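## Task

Rotate the purple-handled stopcock on the side arm of the clamped Schlenk flask to the closed position, where its handle lies crosswise to the side arm. The flask must stay in its clamp exactly as it is, the stopper must remain seated in the neck, and the stand must not be moved. Breaking any glass counts as failure.

## Robot and tools

ROBOT AND FRAME. There are two arms, left_arm and right_arm. Each rides its own carriage on one shared floor track: left_rail carries left_arm and is always the one toward +y, and right_rail carries right_arm. The names do not refer to sides in the images. The scene frame is fixed to the table. The table top is z = 0, +z is up, +x is the direction the arms face, and +y is to their left. The track runs along y at x = 0, and the table starts at x = 0.17 m. Each arm base sits at x = 0, y = its carriage's position_m, z = 0.04 m. The fingers of left_arm are rigid. The fingers of right_arm can fold, so grip with the outer quarter of the pads near the fingertips. A fingertip pushed onto a surface folds easily. Each gripper points its fingers along its own +z axis and closes along its own y axis. end_effector_position is the point between the closed pads. The fingertips extend about 33 mm past it when the gap is small, and about 9 mm when fully open.

EXECUTE_ACTIONS. The argument actions is a list that runs in order. The optional cameras argument lists the image names to return; [] returns none. Each action can hold rows, steps, until, and rail commands. rows is up to 15 rows, and each row lasts one 1/30 s step. A row is always 18 numbers in [-1, 1], covering both arms in one list. The first nine belong to left_arm: dx, dy, dz, rx, ry, rz, then gripper position, force_limit and speed. The next nine are the same for right_arm. The six pose numbers are an offset, not a pose. They count from that arm's Hand target at the start of the action and are expressed in the Hand target's own axes. 1.0 means 0.6 m or 180 degrees, and rx, ry, rz form one rotation vector. Every row in an action counts from the same start, but the next action starts from the new Hand target, so repeating an offset moves the arm again. Send all zeros to hold an arm at its Hand target. Gripper position +1 is open (140 mm), about -0.8 means the pads touch, and -1 closes until blocked. force_limit runs from -1 (gentle, about 14 N) to +1 (about 58 N). speed runs from -1 (about 30 mm/s) to +1 (about 250 mm/s), and a faster close grips harder. To leave a gripper unchanged, resend its previous three numbers, because 0 is itself a command. steps runs from 1 to 450 and defaults to 15; after the rows end, the arms keep heading to the last row's target. Each step, the commanded pose is clipped to within 150 mm and 16 degrees of the measured pose. Ramp offsets up gradually: adding 0.01 per row is about 0.18 m/s. Rails take position_m (left_rail -0.8 to 1.5, right_rail -1.5 to 0.8), speed_m_s (0.01 to 1) and acceleration_factor (0.1 to 1), or {"stop": true}. After sending a position, add an action with until, e.g. {"right_rail": {"position_status": ["!=", "moving"]}}, or {"all": {"status": "ended"}}. Keep the carriages at least 0.78 m apart.

MOVE. target is one 18-number row, or a list of up to 15 rows, laid out as above. Every row is an offset from the same Hand targets. speed is in m/s, from 0.002 to 0.5 (default 0.25), and turns are limited to twice that in rad/s. blend, in m, rounds corners in a list. stop_force, 3 to 40 N, ends an arm's path when its wrist sensor feels that much push against the motion; it is unreliable while the gripper rotates. zero (default true) re-zeroes the sensor first. blocking=false returns early; after it, call wait or stop before sending new rows or moves. The paths are straight, do not avoid obstacles, and last at most 10 s. The result adds a move: line giving the outcome (done, off_target, moving, held, fault) and any limits (paced, held).

OTHER TOOLS. wait(seconds 0 to 10) lets time pass. stop brakes a running move. zoom_image(camera, region [x0,y0,x1,y1], at most 504x504) zooms into cam_high, cam_bench_left, cam_bench_mid, cam_bench_right, cam_left_wrist or cam_right_wrist (each 896x504). zero_wrist_force(arm) re-zeroes one arm's sensor. finished_scene(scene) ends the current scene and cannot be undone.

RESULTS. end_effector_position is in metres, with quat wxyz and velocities, in the scene frame. Joint positions per arm are rail (m), shoulder pan, shoulder lift, elbow, wrist 1, wrist 2, wrist 3 (rad). Joint torques include the arm's own weight. Wrist force and torque are in the gripper's axes, plus a peak line. Hand target is the base for the next offsets. object_status codes: 0 moving, 1 blocked while opening, 2 blocked while closing (held), 3 at the requested position or pads met. position_measured is in counts (3 open, 230 pads meet). Rail position_status can be moving, done, contact_stop, time_out, stopped, stopped_with_arm, stopped_for_other_arm or stopped_for_other_carriage.

AVOID. Torque at a wrist joint reaching 26.3 N m, or 141 N m at the larger joints, or an outside force around 150 N, stops that arm for 10 s. So twist the tap handle slowly, with moderate grip, and rotate about its own axis. Do not bump or pull the flask, clamp, stopper or stand, and do not crack the glass. Never let the arms or carriages hit each other. Do not let anything fall off the table. Avoid long stretched or pushing holds, which overheat motors.

Each tool is called after "Request:" by a JSON object that holds its "api" and its "payload".

## Session

Request:
{"api": "execute_actions", "payload": {"actions": []}}

Scene clock: 0.00 s.
left_arm: end_effector_position=(+0.3456, +0.8387, +0.5800) position_measured=3 object_status=3 end_effector_quat_wxyz=(+0.000, +1.000, +0.000, +0.000) | right_arm: end_effector_position=(+0.3456, -1.1254, +0.5800) position_measured=3 object_status=3 end_effector_quat_wxyz=(+0.000, +1.000, +0.000, +0.000)
Joint positions: left_arm=[0.811 -0.316 -1.725 0.971 -0.816 -1.571 2.826] | right_arm=[-1.153 -0.316 -1.725 0.971 -0.816 -1.571 2.826]
Joint velocities: within noise
Joint torques (N m): no reading
Wrist force (N): no reading
Wrist torque (N m): no reading
Wrist force, peak (N): no reading
Hand target: left_arm +0.3456, +0.8387, +0.5800; +0.000, +1.000, +0.000, +0.000 | right_arm +0.3456, -1.1254, +0.5800; +0.000, +1.000, +0.000, +0.000
Tool commands: left_gripper/position=+1.0 left_gripper/force_limit=+1.0 left_gripper/speed=+1.0 right_gripper/position=+1.0 right_gripper/force_limit=+1.0 right_gripper/speed=+1.0
left_rail: position_m=0.811 position_status=done
right_rail: position_m=-1.153 position_status=done

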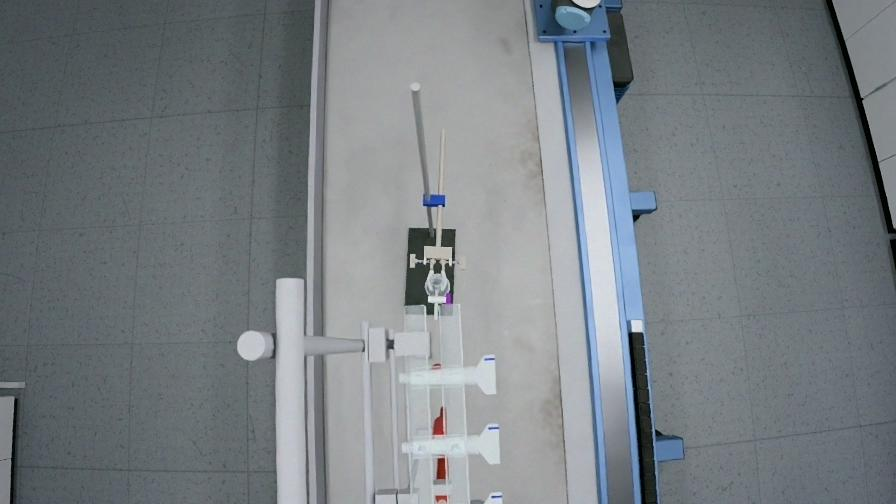

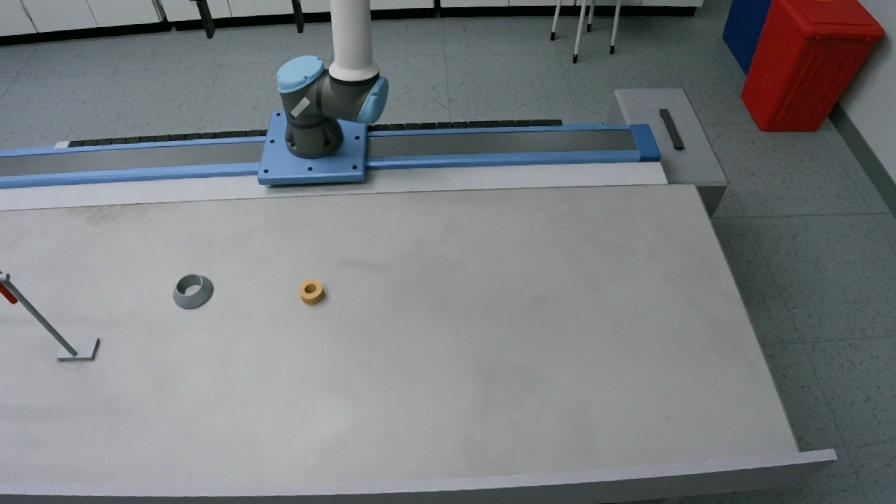

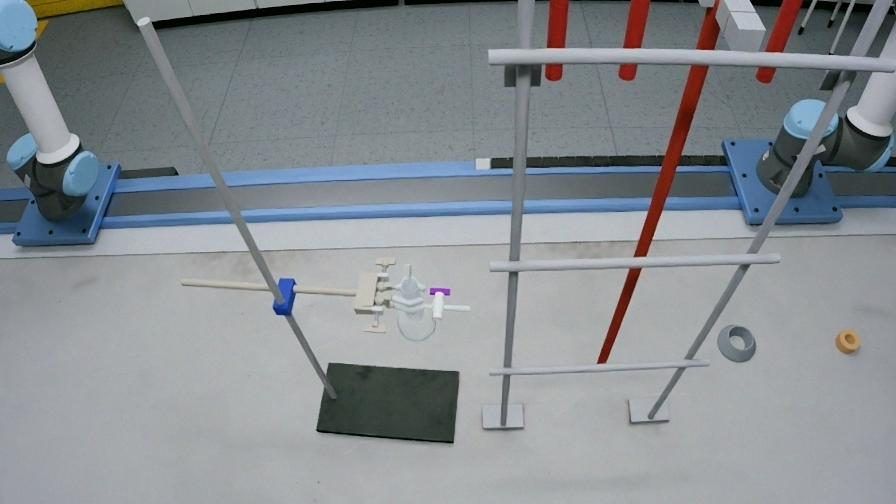

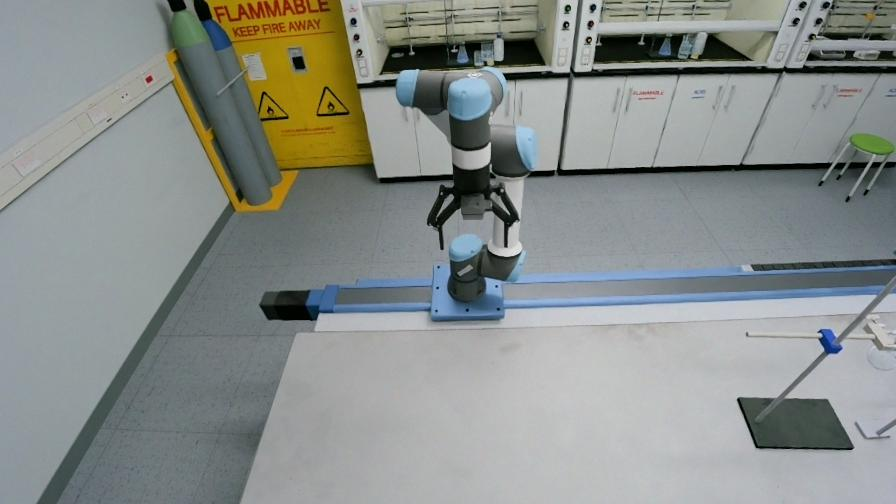

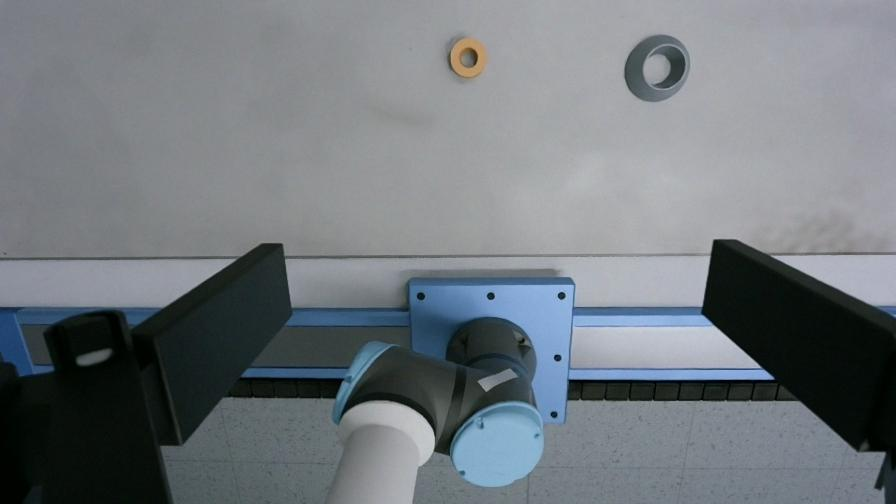

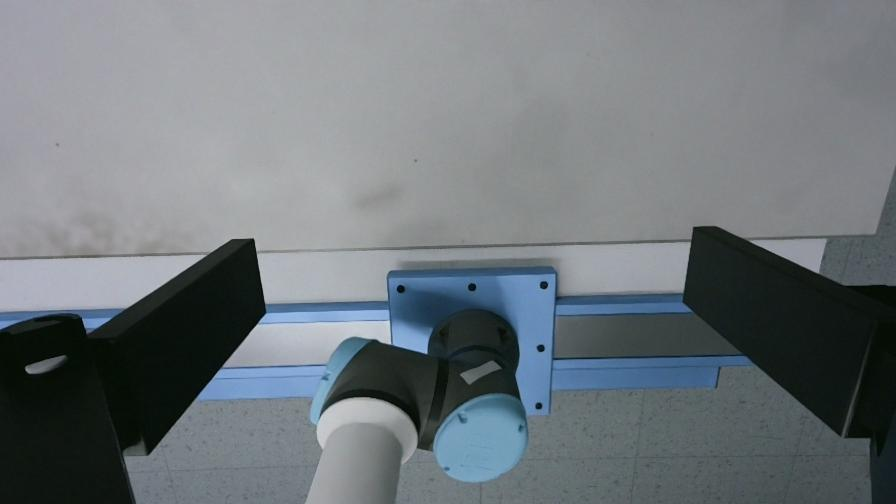

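Request:
{"api": "zoom_image", "payload": {"camera": "cam_bench_mid", "region": [340, 240, 500, 360]}}

Request:
{"api": "zoom_image", "payload": {"camera": "cam_high", "region": [390, 230, 490, 330]}}

Scaled by 3.150.

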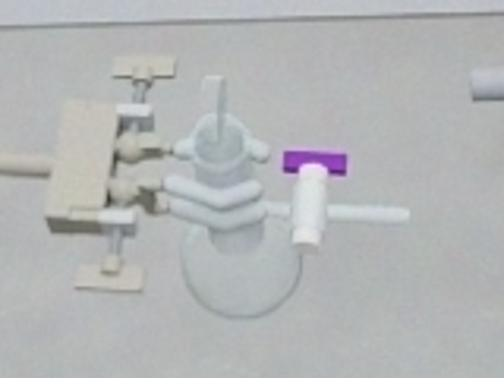

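Scaled by 5.040.

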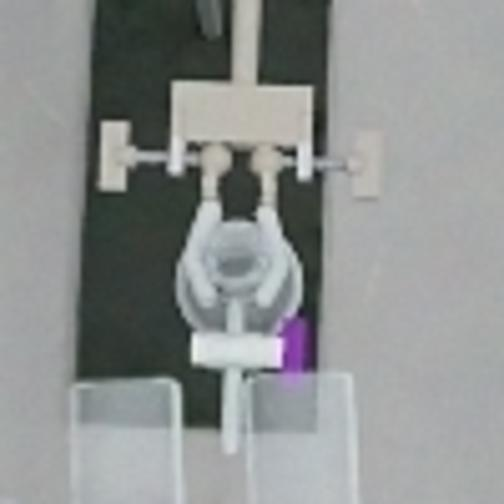

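Request:
{"api": "move", "payload": {"target": [0,0,0,0,0,0,1,1,1, 0.0073,-0.454,0.3367,-0.3849,0.3849,-0.3849,-0.2,-1,0], "speed": 0.5, "blocking": false, "cameras": []}}

Request:
{"api": "execute_actions", "payload": {"actions": [{"right_rail": {"position_m": -0.376}, "steps": 150, "until": {"all": {"status": "ended"}}}], "cameras": ["cam_right_wrist", "cam_bench_mid"]}}

Scene clock: 21.97 s.
left_arm: end_effector_position=(+0.3456, +0.8387, +0.5800) position_measured=3 object_status=3 end_effector_quat_wxyz=(+0.000, +1.000, +0.000, +0.000) | right_arm: end_effector_position=(+0.3443, -1.0913, +0.5556) position_measured=100 object_status=0 end_effector_quat_wxyz=(+0.067, +0.993, +0.076, +0.067) end_effector_velocity=(-0.001, +0.123, -0.091) end_effector_angular_velocity=(-0.479, -0.508, +0.550)
Joint positions: left_arm=[0.811 -0.316 -1.725 0.971 -0.816 -1.571 2.826] | right_arm=[-1.153 -0.116 -1.869 1.221 -1.081 -1.676 2.865]
Joint velocities: left_arm=[within noise] | right_arm=[0 0.78 -0.463 0.871 -0.951 -0.448 0.162]
Joint torques (N m): left_arm=[-0.49 -13.24 -19.29 -3.66 0.07 0.08] | right_arm=[16.38 -18.17 -0.4 -5.97 -3.97 3.07]
Wrist force (N): left_arm=[0.0 0.1 0.3] | right_arm=[0.8 0.4 -0.3]
Wrist torque (N m): left_arm=[0.01 -0.01 0.00] | right_arm=[0.11 -0.16 -0.02]
Wrist force, peak (N): left_arm=[-0.3 0.4 0.5] | right_arm=[0.6 1.5 -0.3]
Hand target: left_arm +0.3456, +0.8387, +0.5800; +0.000, +1.000, +0.000, +0.000 | right_arm +0.3464, -1.0735, +0.5415; +0.114, +0.980, +0.114, +0.114
Tool commands: left_gripper/position=+1.0 left_gripper/force_limit=+1.0 left_gripper/speed=+1.0 right_gripper/position=-0.2 right_gripper/force_limit=-1.0 right_gripper/speed=+0.0
Off the commanded pose: left_arm 0.000 m, 0 deg | right_arm 0.297 m, 106 deg.
left_rail: position_m=0.811 position_status=done
right_rail: position_m=-1.153 position_status=done
move: running
No camera images: "cameras" was empty.

Scene clock: 23.57 s.
left_arm: end_effector_position=(+0.3456, +0.8387, +0.5800) position_measured=3 object_status=3 end_effector_quat_wxyz=(+0.000, +1.000, +0.000, +0.000) | right_arm: end_effector_position=(+0.3438, -0.1117, +0.3966) position_measured=154 object_status=3 end_effector_quat_wxyz=(+0.461, +0.656, +0.450, +0.394) end_effector_velocity=(+0.011, +0.139, -0.094) end_effector_angular_velocity=(-0.441, -0.216, +0.390)
Joint positions: left_arm=[0.811 -0.316 -1.725 0.971 -0.816 -1.571 2.826] | right_arm=[-0.376 1.019 -1.758 2.331 -2.948 -2.749 2.403]
Joint velocities: left_arm=[within noise] | right_arm=[0.002 0.197 0.744 0.179 -1.706 -0.149 -1.132]
Joint torques (N m): left_arm=[-0.61 -13.15 -18.26 -3.94 0.12 0.12] | right_arm=[8.56 -0.13 -15.2 -6.52 -3.57 -6.07]
Wrist force (N): left_arm=[0.0 0.1 0.3] | right_arm=[1.0 0.0 1.2]
Wrist torque (N m): left_arm=[0.02 0.01 0.01] | right_arm=[0.11 -0.18 0.04]
Wrist force, peak (N): left_arm=[0.1 0.4 0.5] | right_arm=[3.6 -1.4 -0.6]
Hand target: left_arm +0.3456, +0.8387, +0.5800; +0.000, +1.000, +0.000, +0.000 | right_arm +0.3498, -0.0894, +0.3876; +0.482, +0.559, +0.480, +0.473
Tool commands: left_gripper/position=+1.0 left_gripper/force_limit=+1.0 left_gripper/speed=+1.0 right_gripper/position=-0.2 right_gripper/force_limit=-1.0 right_gripper/speed=+0.0
Off the commanded pose: left_arm 0.000 m, 0 deg | right_arm 0.040 m, 23 deg.
left_rail: position_m=0.811 position_status=done
right_rail: position_m=-0.376 position_status=done
earlier move: running; limits=paced
camera_calibration:
cam_right_wrist: T_world_to_cam=[[0.210233, -0.196974, 0.957603, -0.462176], [-0.569157, -0.821054, -0.0439329, 0.133641], [0.794898, -0.53579, -0.284722, -0.0754772], [0, 0, 0, 1]] pos_world=[0.233224, -0.0217504, 0.426962]
Images, in order (width x height): cam_bench_mid 896x504, cam_right_wrist 896x504.

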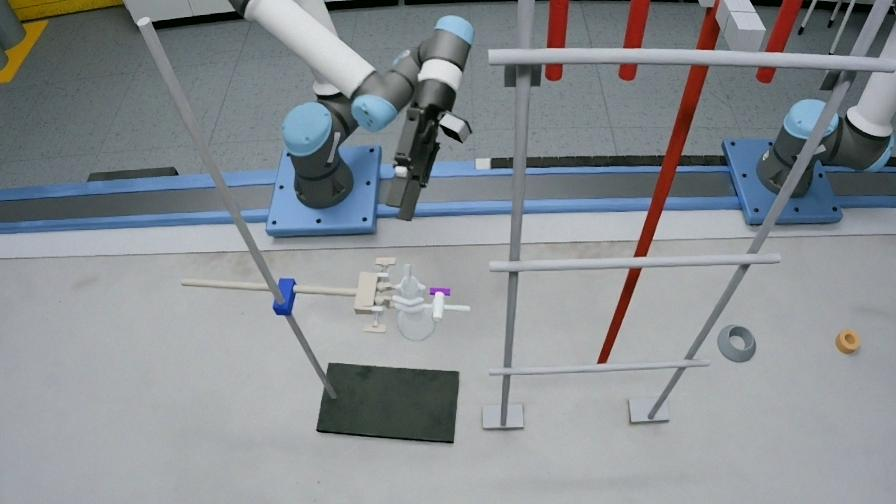

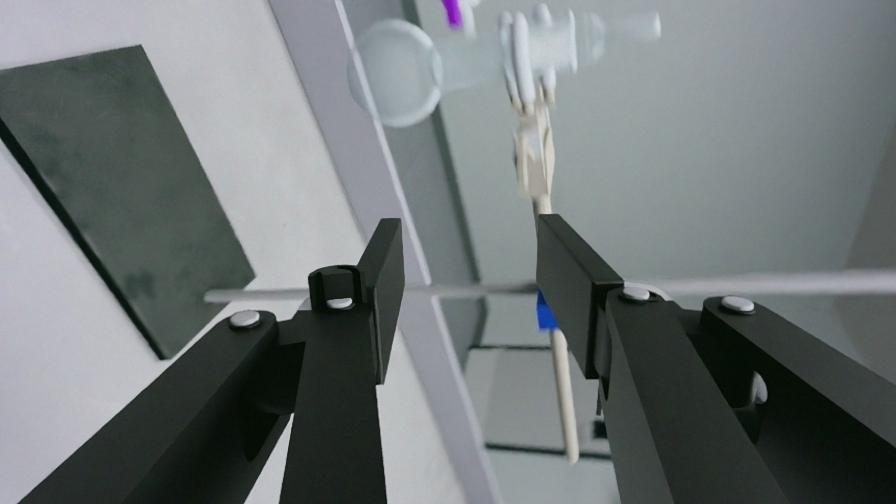

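Request:
{"api": "wait", "payload": {"seconds": 0.6, "cameras": ["cam_right_wrist"]}}

Scene clock: 24.37 s.
left_arm: end_effector_position=(+0.3456, +0.8387, +0.5800) position_measured=3 object_status=3 end_effector_quat_wxyz=(+0.000, +1.000, +0.000, +0.000) | right_arm: end_effector_position=(+0.3495, -0.0767, +0.3780) position_measured=154 object_status=3 end_effector_quat_wxyz=(+0.496, +0.509, +0.504, +0.491) end_effector_velocity=(+0.002, +0.001, +0.002) end_effector_angular_velocity=(+0.002, -0.191, +0.087)
Joint positions: left_arm=[0.811 -0.316 -1.725 0.971 -0.816 -1.571 2.826] | right_arm=[-0.376 0.992 -1.413 2.441 -4.121 -2.573 1.611]
Joint velocities: left_arm=[within noise] | right_arm=[0 -0.052 0.199 0.026 -0.59 0.131 -0.306]
Joint torques (N m): left_arm=[-0.47 -13.56 -17.79 -4.07 0.05 0.14] | right_arm=[-8.68 -14.6 -7.22 -2.82 1.97 -2.66]
Wrist force (N): left_arm=[-0.2 0.1 0.5] | right_arm=[0.3 0.2 1.3]
Wrist torque (N m): left_arm=[0.02 0.05 0.00] | right_arm=[0.19 -0.05 0.06]
Wrist force, peak (N): left_arm=[0.1 0.2 0.6] | right_arm=[2.0 -0.2 1.2]
Hand target: left_arm +0.3456, +0.8387, +0.5800; +0.000, +1.000, +0.000, +0.000 | right_arm +0.3500, -0.0763, +0.3780; +0.500, +0.500, +0.500, +0.500
Tool commands: left_gripper/position=+1.0 left_gripper/force_limit=+1.0 left_gripper/speed=+1.0 right_gripper/position=-0.2 right_gripper/force_limit=-1.0 right_gripper/speed=+0.0
Off the commanded pose: left_arm 0.000 m, 0 deg | right_arm 0.001 m, 2 deg.
left_rail: position_m=0.811 position_status=done
right_rail: position_m=-0.376 position_status=done
earlier move: running; limits=paced
wait: 0.60 s
camera_calibration:
cam_right_wrist: T_world_to_cam=[[0.0161543, -0.0313836, 0.999377, -0.373867], [-0.323996, -0.945742, -0.0244621, 0.0621392], [0.945921, -0.323399, -0.0254459, -0.201069], [0, 0, 0, 1]] pos_world=[0.216368, -0.0179912, 0.370038]
Images, in order (width x height): cam_right_wrist 896x504.

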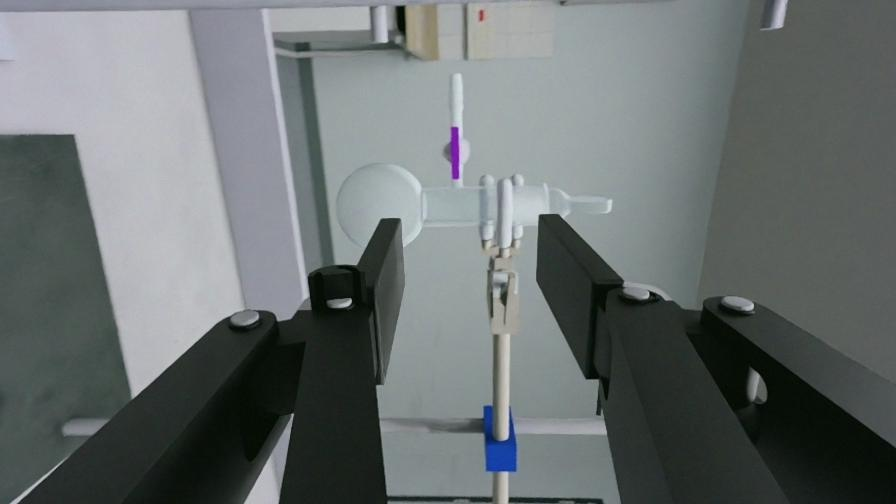

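Request:
{"api": "wait", "payload": {"seconds": 1.0, "cameras": ["cam_right_wrist"]}}

Request:
{"api": "move", "payload": {"target": [0,0,0,0,0,0,1,1,1, 0.0417,-0.0128,0.1167,0,0,0,-0.2,-1,0], "speed": 0.2, "cameras": ["cam_right_wrist"]}}

Scene clock: 26.37 s.
left_arm: end_effector_position=(+0.3456, +0.8387, +0.5800) position_measured=3 object_status=3 end_effector_quat_wxyz=(+0.000, +1.000, +0.000, +0.000) | right_arm: end_effector_position=(+0.3500, -0.0763, +0.3780) position_measured=154 object_status=3 end_effector_quat_wxyz=(+0.500, +0.500, +0.500, +0.500)
Joint positions: left_arm=[0.811 -0.316 -1.725 0.971 -0.816 -1.571 2.826] | right_arm=[-0.376 0.985 -1.384 2.443 -4.2 -2.556 1.571]
Joint velocities: within noise
Joint torques (N m): left_arm=[0.17 -13.37 -16.82 -4.32 0.1 0.13] | right_arm=[-9.18 -13.03 -11.74 -2.48 1.65 -2]
Wrist force (N): left_arm=[-0.1 0.1 0.6] | right_arm=[0.5 0.5 1.1]
Wrist torque (N m): left_arm=[0.03 0.01 0.00] | right_arm=[0.24 -0.09 0.08]
Wrist force, peak (N): left_arm=[-0.1 0.1 0.6] | right_arm=[0.7 0.6 1.3]
Hand target: left_arm +0.3456, +0.8387, +0.5800; +0.000, +1.000, +0.000, +0.000 | right_arm +0.3500, -0.0763, +0.3780; +0.500, +0.500, +0.500, +0.500
Tool commands: left_gripper/position=+1.0 left_gripper/force_limit=+1.0 left_gripper/speed=+1.0 right_gripper/position=-0.2 right_gripper/force_limit=-1.0 right_gripper/speed=+0.0
Off the commanded pose: left_arm 0.000 m, 0 deg | right_arm 0.000 m, 0 deg.
left_rail: position_m=0.811 position_status=done
right_rail: position_m=-0.376 position_status=done
earlier move: done; limits=paced
wait: 0.00 of 1 s (the move ended)
camera_calibration:
cam_right_wrist: T_world_to_cam=[[-0.0093463, -0.0312679, 0.999467, -0.364997], [-0.313319, -0.949087, -0.0326217, 0.0617773], [0.949602, -0.313457, -0.000926385, -0.211174], [0, 0, 0, 1]] pos_world=[0.216476, -0.0189746, 0.366623]
Images, in order (width x height): cam_right_wrist 896x504.

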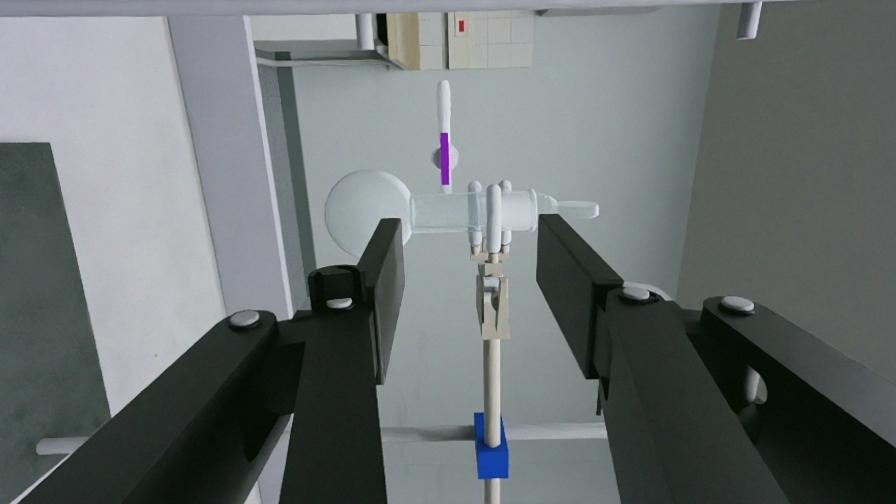

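Scene clock: 27.37 s.
left_arm: end_effector_position=(+0.3456, +0.8387, +0.5800) position_measured=3 object_status=3 end_effector_quat_wxyz=(+0.000, +1.000, +0.000, +0.000) | right_arm: end_effector_position=(+0.4199, -0.0513, +0.3703) position_measured=154 object_status=3 end_effector_quat_wxyz=(+0.500, +0.500, +0.500, +0.500)
Joint positions: left_arm=[0.811 -0.316 -1.725 0.971 -0.816 -1.571 2.826] | right_arm=[-0.376 0.848 -1.286 2.334 -4.189 -2.418 1.571]
Joint velocities: within noise
Joint torques (N m): left_arm=[-0.32 -13.26 -16.41 -4.45 0.19 0.23] | right_arm=[-9.75 -16.82 -21.74 -0.45 1.84 -2.05]
Wrist force (N): left_arm=[0.2 -0.1 0.5] | right_arm=[0.8 0.0 1.0]
Wrist torque (N m): left_arm=[-0.02 -0.04 0.01] | right_arm=[0.14 -0.15 0.08]
Wrist force, peak (N): left_arm=[0.2 0.0 0.5] | right_arm=[1.2 -0.1 2.3]
Hand target: left_arm +0.3456, +0.8387, +0.5800; +0.000, +1.000, +0.000, +0.000 | right_arm +0.4200, -0.0513, +0.3703; +0.500, +0.500, +0.500, +0.500
Off the commanded pose: left_arm 0.000 m, 0 deg | right_arm 0.000 m, 0 deg.
left_rail: position_m=0.811 position_status=done
right_rail: position_m=-0.376 position_status=done
move: done
camera_calibration:
cam_right_wrist: T_world_to_cam=[[-0.00942411, -0.0312756, 0.999466, -0.355866], [-0.313304, -0.949091, -0.0326534, 0.107129], [0.949606, -0.313444, -0.000854423, -0.269751], [0, 0, 0, 1]] pos_world=[0.286367, 0.00599387, 0.358944]
Images, in order (width x height): cam_right_wrist 896x504.

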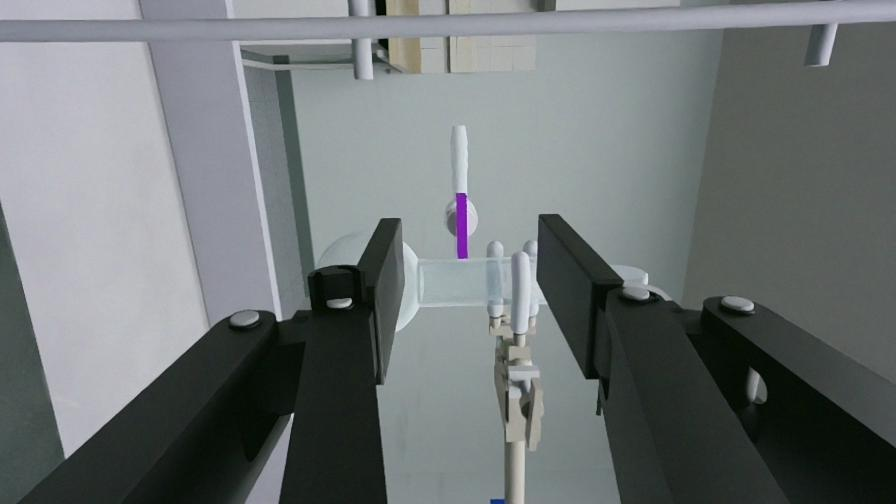

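Request:
{"api": "zoom_image", "payload": {"camera": "cam_right_wrist", "region": [350, 110, 590, 320]}}

Scaled by 2.100.

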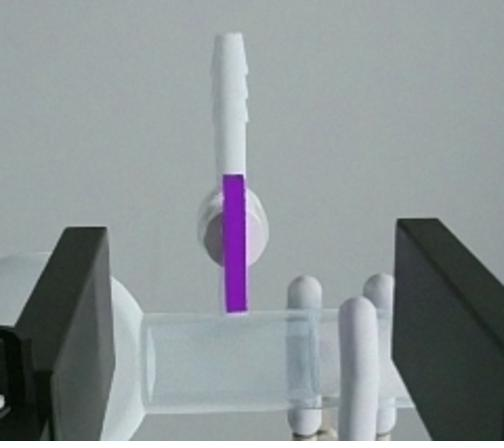

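Request:
{"api": "move", "payload": {"target": [0,0,0,0,0,0,1,1,1, -0.0043,0,0.07,0,0,0,-0.44,-1,0], "speed": 0.15, "cameras": ["cam_right_wrist"]}}

Request:
{"api": "zoom_image", "payload": {"camera": "cam_right_wrist", "region": [350, 110, 590, 320]}}

Scene clock: 32.70 s.
left_arm: end_effector_position=(+0.3456, +0.8387, +0.5800) position_measured=3 object_status=3 end_effector_quat_wxyz=(+0.000, +1.000, +0.000, +0.000) | right_arm: end_effector_position=(+0.4619, -0.0539, +0.3703) position_measured=185 object_status=3 end_effector_quat_wxyz=(+0.500, +0.500, +0.500, +0.500)
Joint positions: left_arm=[0.811 -0.316 -1.725 0.971 -0.816 -1.571 2.826] | right_arm=[-0.376 0.749 -1.263 2.296 -4.175 -2.32 1.571]
Joint velocities: within noise
Joint torques (N m): left_arm=[0.15 -13.28 -13.57 -4.55 0.15 0.15] | right_arm=[-9.84 -19.06 -21.36 -0.51 1.52 -1.58]
Wrist force (N): left_arm=[-0.1 0.2 0.4] | right_arm=[0.8 0.7 1.1]
Wrist torque (N m): left_arm=[0.04 0.03 0.01] | right_arm=[0.29 -0.15 0.08]
Wrist force, peak (N): left_arm=[0.1 0.1 0.6] | right_arm=[0.6 0.1 2.1]
Hand target: left_arm +0.3456, +0.8387, +0.5800; +0.000, +1.000, +0.000, +0.000 | right_arm +0.4620, -0.0539, +0.3703; +0.500, +0.500, +0.500, +0.500
Off the commanded pose: left_arm 0.000 m, 0 deg | right_arm 0.000 m, 0 deg.
left_rail: position_m=0.811 position_status=done
right_rail: position_m=-0.376 position_status=done
move: done
camera_calibration:
cam_right_wrist: T_world_to_cam=[[-0.00942889, -0.0312577, 0.999467, -0.355536], [-0.313313, -0.949089, -0.032638, 0.117861], [0.949603, -0.313454, -0.000844609, -0.310474], [0, 0, 0, 1]] pos_world=[0.328402, 0.00342763, 0.358931]
Images, in order (width x height): cam_right_wrist 896x504.

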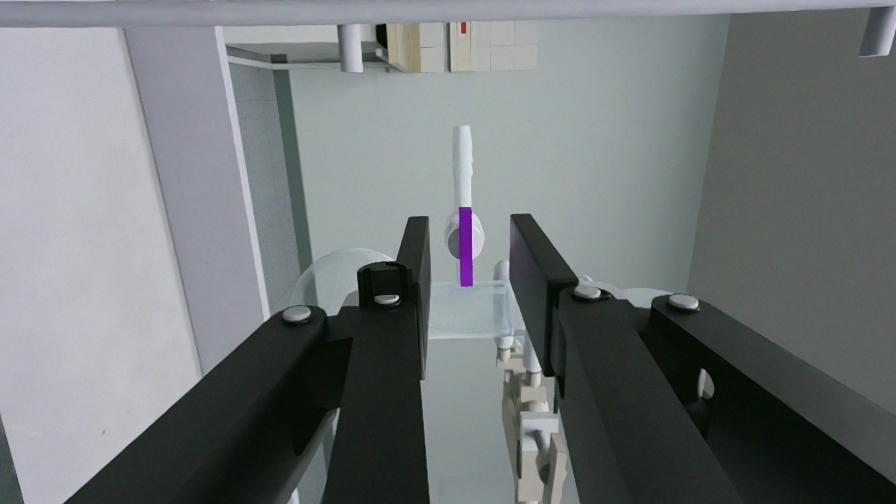

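Scaled by 2.100.

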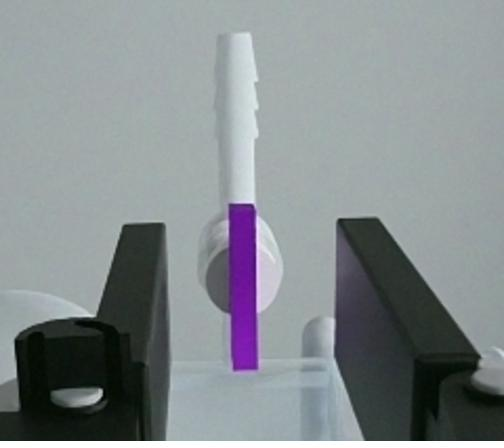

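Request:
{"api": "move", "payload": {"target": [0,0,0,0,0,0,1,1,1, 0,-0.0008,0.035,0,0,0,-0.44,-1,0], "speed": 0.08, "cameras": ["cam_right_wrist"]}}

Request:
{"api": "zoom_image", "payload": {"camera": "cam_right_wrist", "region": [350, 110, 590, 320]}}

Scene clock: 36.90 s.
left_arm: end_effector_position=(+0.3456, +0.8387, +0.5800) position_measured=3 object_status=3 end_effector_quat_wxyz=(+0.000, +1.000, +0.000, +0.000) | right_arm: end_effector_position=(+0.4829, -0.0539, +0.3698) position_measured=185 object_status=3 end_effector_quat_wxyz=(+0.500, +0.500, +0.500, +0.500)
Joint positions: left_arm=[0.811 -0.316 -1.725 0.971 -0.816 -1.571 2.826] | right_arm=[-0.376 0.707 -1.245 2.269 -4.166 -2.278 1.571]
Joint velocities: within noise
Joint torques (N m): left_arm=[0.38 -13.34 -11.97 -4.49 0.19 0.19] | right_arm=[-9.42 -21.38 -20.91 -0.75 1.92 1.55]
Wrist force (N): left_arm=[0.0 0.1 0.3] | right_arm=[0.8 0.2 1.1]
Wrist torque (N m): left_arm=[0.03 0.00 0.00] | right_arm=[0.20 -0.16 0.08]
Wrist force, peak (N): left_arm=[0.0 0.2 0.7] | right_arm=[0.8 0.2 1.6]
Hand target: left_arm +0.3456, +0.8387, +0.5800; +0.000, +1.000, +0.000, +0.000 | right_arm +0.4830, -0.0539, +0.3698; +0.500, +0.500, +0.500, +0.500
Off the commanded pose: left_arm 0.000 m, 0 deg | right_arm 0.000 m, 0 deg.
left_rail: position_m=0.811 position_status=done
right_rail: position_m=-0.376 position_status=done
move: done
camera_calibration:
cam_right_wrist: T_world_to_cam=[[-0.00942849, -0.0312715, 0.999466, -0.354862], [-0.31331, -0.949089, -0.0326509, 0.124413], [0.949604, -0.313451, -0.000849185, -0.330384], [0, 0, 0, 1]] pos_world=[0.349368, 0.0034231, 0.358455]
Images, in order (width x height): cam_right_wrist 896x504.

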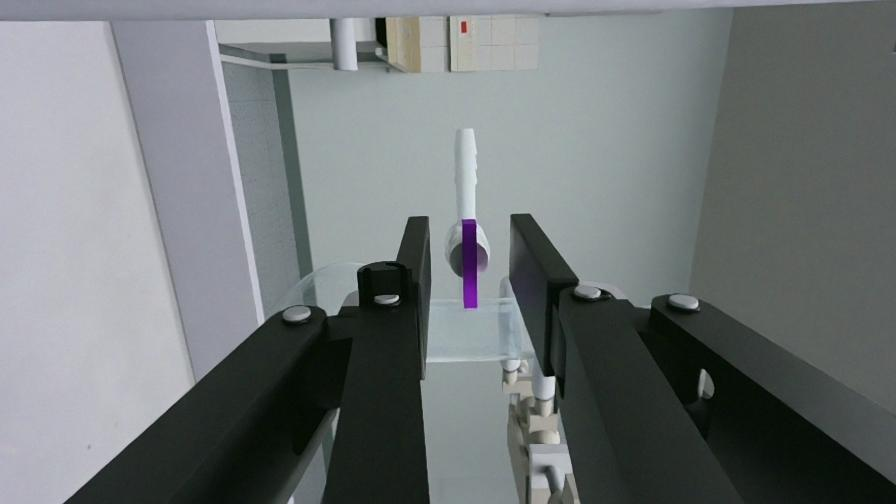

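Scaled by 2.100.

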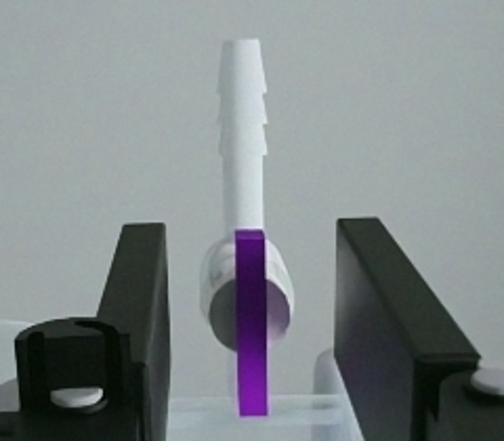

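Request:
{"api": "move", "payload": {"target": [[0,0,0,0,0,0,1,1,1, 0,-0.001,0,0,0,0,-0.44,-1,0],[0,0,0,0,0,0,1,1,1, 0,-0.001,0,0,0,0,-1,-1,-1]], "speed": 0.05, "cameras": ["cam_right_wrist"]}}

Request:
{"api": "zoom_image", "payload": {"camera": "cam_right_wrist", "region": [350, 110, 590, 320]}}

Scene clock: 41.00 s.
left_arm: end_effector_position=(+0.3456, +0.8387, +0.5800) position_measured=3 object_status=3 end_effector_quat_wxyz=(+0.000, +1.000, +0.000, +0.000) | right_arm: end_effector_position=(+0.4830, -0.0539, +0.3692) position_measured=223 object_status=2 end_effector_quat_wxyz=(+0.500, +0.500, +0.500, +0.500)
Joint positions: left_arm=[0.811 -0.316 -1.725 0.971 -0.816 -1.571 2.826] | right_arm=[-0.376 0.707 -1.244 2.27 -4.168 -2.278 1.571]
Joint velocities: within noise
Joint torques (N m): left_arm=[0.28 -14.03 -12.27 -4.53 0.24 0.11] | right_arm=[-9.41 -20.17 -10.91 -2.21 0.98 0.87]
Wrist force (N): left_arm=[0.1 0.2 0.6] | right_arm=[1.0 2.0 1.2]
Wrist torque (N m): left_arm=[0.04 -0.02 0.00] | right_arm=[0.12 -0.10 0.02]
Wrist force, peak (N): left_arm=[0.1 0.4 0.6] | right_arm=[1.1 2.1 1.1]
Hand target: left_arm +0.3456, +0.8387, +0.5800; +0.000, +1.000, +0.000, +0.000 | right_arm +0.4830, -0.0539, +0.3692; +0.500, +0.500, +0.500, +0.500
Off the commanded pose: left_arm 0.000 m, 0 deg | right_arm 0.000 m, 0 deg.
left_rail: position_m=0.811 position_status=done
right_rail: position_m=-0.376 position_status=done
move: done
camera_calibration:
cam_right_wrist: T_world_to_cam=[[-0.00944116, -0.0312834, 0.999466, -0.354255], [-0.313283, -0.949098, -0.0326662, 0.124432], [0.949613, -0.313424, -0.000839972, -0.33051], [0, 0, 0, 1]] pos_world=[0.349495, 0.00342634, 0.357853]
Images, in order (width x height): cam_right_wrist 896x504.

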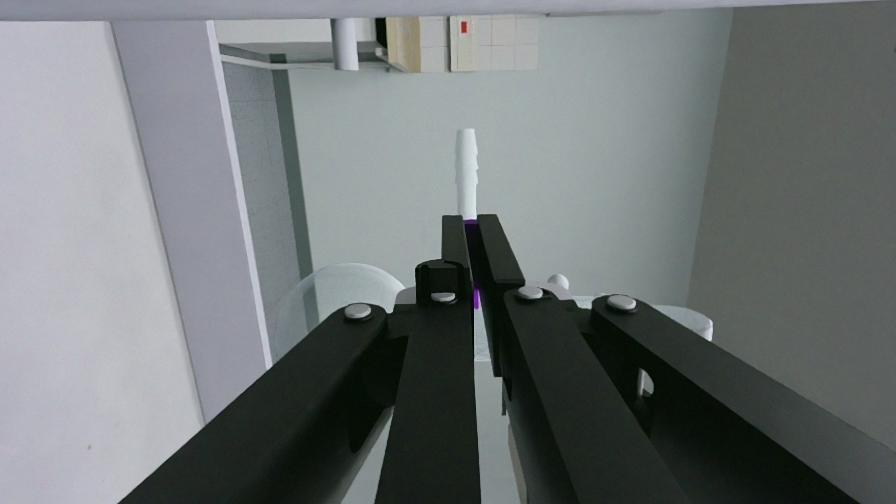

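Scaled by 2.100.

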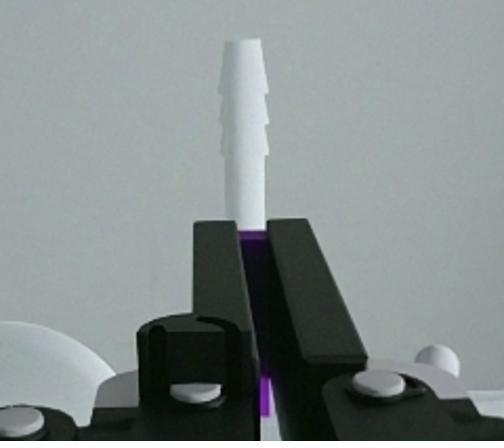

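Request:
{"api": "move", "payload": {"target": [0,0,0,0,0,0,1,1,1, 0,0,0,0,0,0.0833,-1,-1,-1], "speed": 0.2, "cameras": ["cam_right_wrist"]}}

Request:
{"api": "zoom_image", "payload": {"camera": "cam_right_wrist", "region": [350, 110, 590, 320]}}

Scene clock: 43.27 s.
left_arm: end_effector_position=(+0.3456, +0.8387, +0.5800) position_measured=3 object_status=3 end_effector_quat_wxyz=(+0.000, +1.000, +0.000, +0.000) | right_arm: end_effector_position=(+0.4830, -0.0539, +0.3692) position_measured=223 object_status=2 end_effector_quat_wxyz=(+0.431, +0.561, +0.431, +0.561)
Joint positions: left_arm=[0.811 -0.316 -1.725 0.971 -0.816 -1.571 2.826] | right_arm=[-0.376 0.707 -1.244 2.27 -4.168 -2.278 1.832]
Joint velocities: within noise
Joint torques (N m): left_arm=[0.24 -13.35 -12.3 -4.58 0.22 0.19] | right_arm=[-4.58 -30.96 -3.85 1.12 0.99 2.71]
Wrist force (N): left_arm=[0.0 0.1 0.3] | right_arm=[2.2 7.2 1.4]
Wrist torque (N m): left_arm=[0.01 -0.01 0.00] | right_arm=[-0.25 -0.18 -0.13]
Wrist force, peak (N): left_arm=[-0.2 0.2 0.6] | right_arm=[2.4 7.4 1.6]
Hand target: left_arm +0.3456, +0.8387, +0.5800; +0.000, +1.000, +0.000, +0.000 | right_arm +0.4830, -0.0539, +0.3692; +0.430, +0.561, +0.430, +0.561
Off the commanded pose: left_arm 0.000 m, 0 deg | right_arm 0.000 m, 0 deg.
left_rail: position_m=0.811 position_status=done
right_rail: position_m=-0.376 position_status=done
move: done
camera_calibration:
cam_right_wrist: T_world_to_cam=[[-0.00945696, -0.288607, 0.957401, -0.352588], [-0.313329, -0.908371, -0.276923, 0.216827], [0.949597, -0.302601, -0.0818388, -0.300022], [0, 0, 0, 1]] pos_world=[0.349504, 0.00441305, 0.373059]
Images, in order (width x height): cam_right_wrist 896x504.

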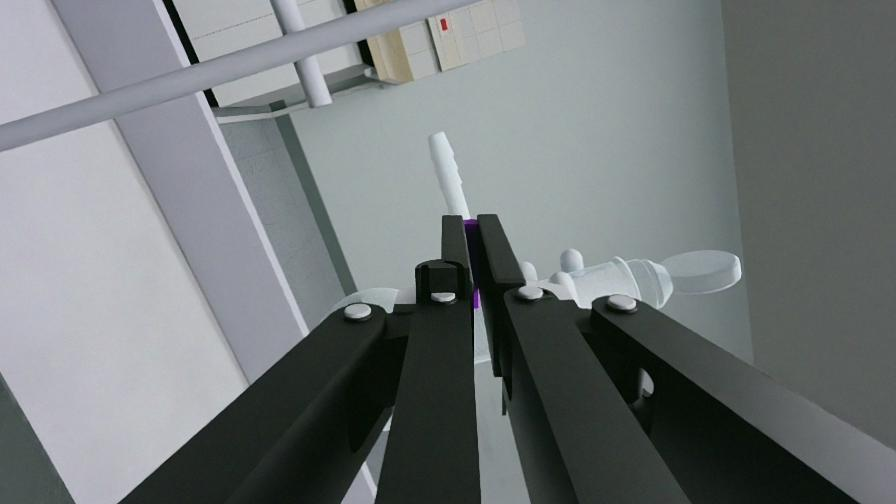

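Scaled by 2.100.

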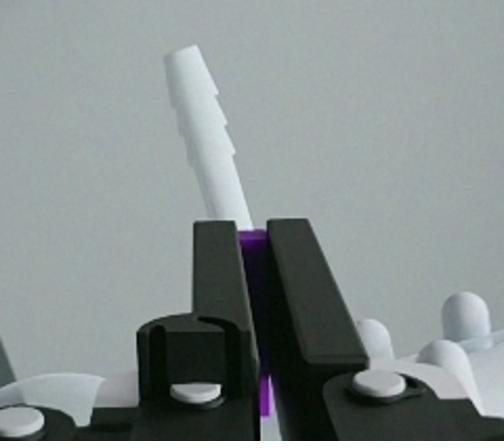

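Request:
{"api": "move", "payload": {"target": [0,0,0,0,0,0,1,1,1, 0.0002,0.0008,0,0,0,0.0833,-1,-1,-1], "speed": 0.2, "cameras": []}}

Scene clock: 46.27 s.
left_arm: end_effector_position=(+0.3456, +0.8387, +0.5800) position_measured=3 object_status=3 end_effector_quat_wxyz=(+0.000, +1.000, +0.000, +0.000) | right_arm: end_effector_position=(+0.4830, -0.0539, +0.3697) position_measured=223 object_status=2 end_effector_quat_wxyz=(+0.354, +0.612, +0.354, +0.612)
Joint positions: left_arm=[0.811 -0.316 -1.725 0.971 -0.816 -1.571 2.826] | right_arm=[-0.376 0.707 -1.245 2.269 -4.166 -2.278 2.094]
Joint velocities: within noise
Joint torques (N m): left_arm=[0.37 -13.39 -12.18 -4.49 0.19 0.12] | right_arm=[-6.22 -28.63 -2.95 2.08 1.84 2.52]
Wrist force (N): left_arm=[-0.1 0.3 0.3] | right_arm=[3.2 10.5 1.9]
Wrist torque (N m): left_arm=[0.05 0.02 0.00] | right_arm=[-0.37 -0.33 -0.19]
Wrist force, peak (N): left_arm=[-0.1 0.5 0.4] | right_arm=[3.2 10.5 1.9]
Hand target: left_arm +0.3456, +0.8387, +0.5800; +0.000, +1.000, +0.000, +0.000 | right_arm +0.4830, -0.0539, +0.3697; +0.354, +0.612, +0.354, +0.612
Off the commanded pose: left_arm 0.000 m, 0 deg | right_arm 0.000 m, 0 deg.
left_rail: position_m=0.811 position_status=done
right_rail: position_m=-0.376 position_status=done
move: done
No camera images: "cameras" was empty.

Request:
{"api": "move", "payload": {"target": [0,0,0,0,0,0,1,1,1, 0.0002,0.0037,0,0,0,0.0833,-1,-1,-1], "speed": 0.2, "cameras": []}}

Scene clock: 48.27 s.
left_arm: end_effector_position=(+0.3456, +0.8387, +0.5800) position_measured=3 object_status=3 end_effector_quat_wxyz=(+0.000, +1.000, +0.000, +0.000) | right_arm: end_effector_position=(+0.4830, -0.0549, +0.3717) position_measured=223 object_status=2 end_effector_quat_wxyz=(+0.271, +0.653, +0.271, +0.653)
Joint positions: left_arm=[0.811 -0.316 -1.725 0.971 -0.816 -1.571 2.826] | right_arm=[-0.376 0.705 -1.252 2.271 -4.161 -2.275 2.356]
Joint velocities: within noise
Joint torques (N m): left_arm=[0.83 -14.17 -12.14 -4.56 0.3 0.16] | right_arm=[-8.34 -31.68 -6.9 0.91 2.35 2.61]
Wrist force (N): left_arm=[-0.2 0.2 0.5] | right_arm=[4.6 4.4 0.8]
Wrist torque (N m): left_arm=[0.04 0.03 0.00] | right_arm=[-0.24 -0.36 -0.19]
Wrist force, peak (N): left_arm=[0.0 0.4 0.5] | right_arm=[3.5 10.7 2.1]
Hand target: left_arm +0.3456, +0.8387, +0.5800; +0.000, +1.000, +0.000, +0.000 | right_arm +0.4830, -0.0549, +0.3717; +0.271, +0.653, +0.271, +0.653
Off the commanded pose: left_arm 0.000 m, 0 deg | right_arm 0.000 m, 0 deg.
left_rail: position_m=0.811 position_status=done
right_rail: position_m=-0.376 position_status=done
move: done
No camera images: "cameras" was empty.

Request:
{"api": "move", "payload": {"target": [0,0,0,0,0,0,1,1,1, 0.0009,0.0046,0,0,0,0.1389,-1,-1,-1], "speed": 0.25, "cameras": []}}

Scene clock: 50.43 s.
left_arm: end_effector_position=(+0.3456, +0.8387, +0.5800) position_measured=3 object_status=3 end_effector_quat_wxyz=(+0.000, +1.000, +0.000, +0.000) | right_arm: end_effector_position=(+0.4830, -0.0565, +0.3740) position_measured=223 object_status=2 end_effector_quat_wxyz=(+0.123, +0.696, +0.123, +0.696)
Joint positions: left_arm=[0.811 -0.316 -1.725 0.971 -0.816 -1.571 2.826] | right_arm=[-0.376 0.701 -1.26 2.273 -4.155 -2.272 2.792]
Joint velocities: within noise
Joint torques (N m): left_arm=[0.37 -14.18 -12.21 -4.57 0.28 0.09] | right_arm=[-8.91 -34.53 -8.86 -0.47 2.36 2.57]
Wrist force (N): left_arm=[0.1 0.2 0.5] | right_arm=[1.6 0.5 -0.3]
Wrist torque (N m): left_arm=[0.04 -0.01 0.00] | right_arm=[-0.18 -0.44 -0.21]
Wrist force, peak (N): left_arm=[0.1 0.4 0.6] | right_arm=[4.8 4.9 0.9]
Hand target: left_arm +0.3456, +0.8387, +0.5800; +0.000, +1.000, +0.000, +0.000 | right_arm +0.4830, -0.0565, +0.3740; +0.123, +0.696, +0.123, +0.696
Off the commanded pose: left_arm 0.000 m, 0 deg | right_arm 0.000 m, 0 deg.
left_rail: position_m=0.811 position_status=done
right_rail: position_m=-0.376 position_status=done
move: done
No camera images: "cameras" was empty.

Request:
{"api": "move", "payload": {"target": [0,0,0,0,0,0,1,1,1, -0.0004,0.0025,0,0,0,0.1111,-1,-1,-1], "speed": 0.25, "cameras": ["cam_right_wrist", "cam_bench_mid"]}}

Request:
{"api": "zoom_image", "payload": {"camera": "cam_right_wrist", "region": [330, 110, 600, 350]}}

Request:
{"api": "zoom_image", "payload": {"camera": "cam_bench_mid", "region": [340, 220, 500, 360]}}

Scene clock: 52.60 s.
left_arm: end_effector_position=(+0.3456, +0.8387, +0.5800) position_measured=3 object_status=3 end_effector_quat_wxyz=(+0.000, +1.000, +0.000, +0.000) | right_arm: end_effector_position=(+0.4830, -0.0580, +0.3743) position_measured=223 object_status=2 end_effector_quat_wxyz=(+0.000, +0.707, +0.000, +0.707)
Joint positions: left_arm=[0.811 -0.316 -1.725 0.971 -0.816 -1.571 2.826] | right_arm=[-0.376 0.698 -1.263 2.277 -4.155 -2.268 3.141]
Joint velocities: within noise
Joint torques (N m): left_arm=[1.01 -14.05 -12.71 -4.59 0.25 0.06] | right_arm=[-9.06 -34.27 -8.53 -0.39 2.56 2.42]
Wrist force (N): left_arm=[-0.1 0.0 0.5] | right_arm=[2.3 1.3 -0.9]
Wrist torque (N m): left_arm=[-0.01 0.01 0.00] | right_arm=[-0.06 -0.42 -0.22]
Wrist force, peak (N): left_arm=[0.0 0.3 0.6] | right_arm=[2.7 0.9 -0.7]
Hand target: left_arm +0.3456, +0.8387, +0.5800; +0.000, +1.000, +0.000, +0.000 | right_arm +0.4830, -0.0580, +0.3743; +0.000, +0.707, +0.000, +0.707
Off the commanded pose: left_arm 0.000 m, 0 deg | right_arm 0.000 m, 0 deg.
left_rail: position_m=0.811 position_status=done
right_rail: position_m=-0.376 position_status=done
move: done
camera_calibration:
cam_right_wrist: T_world_to_cam=[[-0.00942679, -0.999484, -0.0307194, -0.0300059], [-0.313278, 0.0321261, -0.949118, 0.520678], [0.949615, 0.000676564, -0.313419, -0.196567], [0, 0, 0, 1]] pos_world=[0.349497, -0.0465848, 0.431655]
Images, in order (width x height): cam_bench_mid 896x504, cam_right_wrist 896x504.

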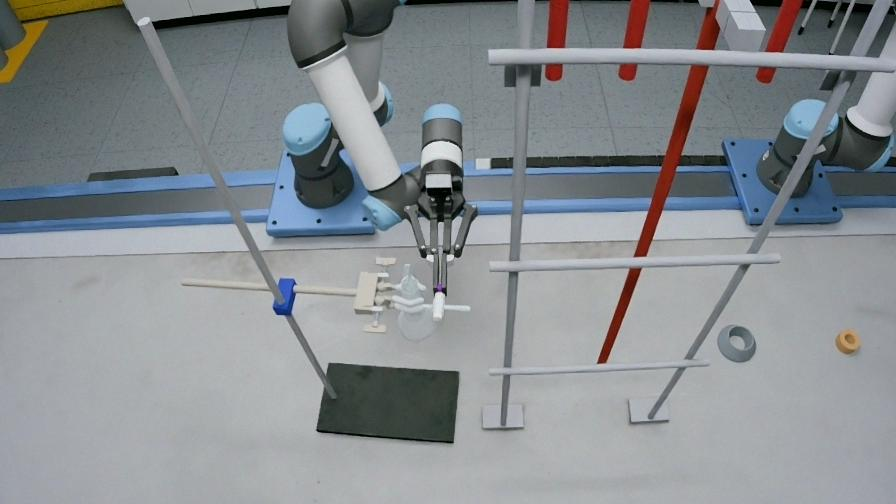

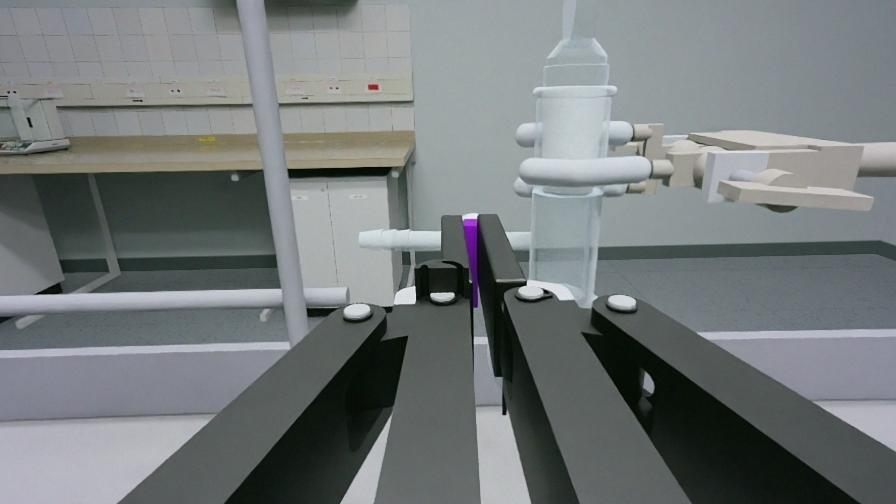

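Scaled by 1.867.

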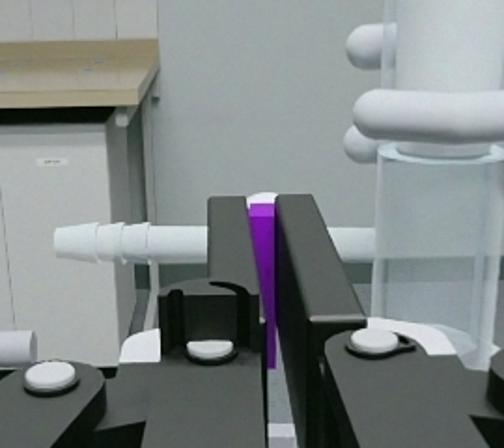

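Scaled by 3.150.

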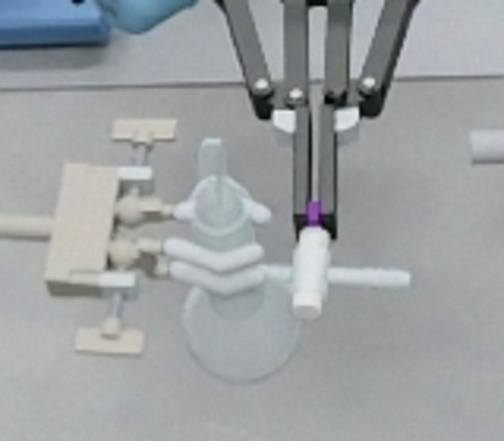

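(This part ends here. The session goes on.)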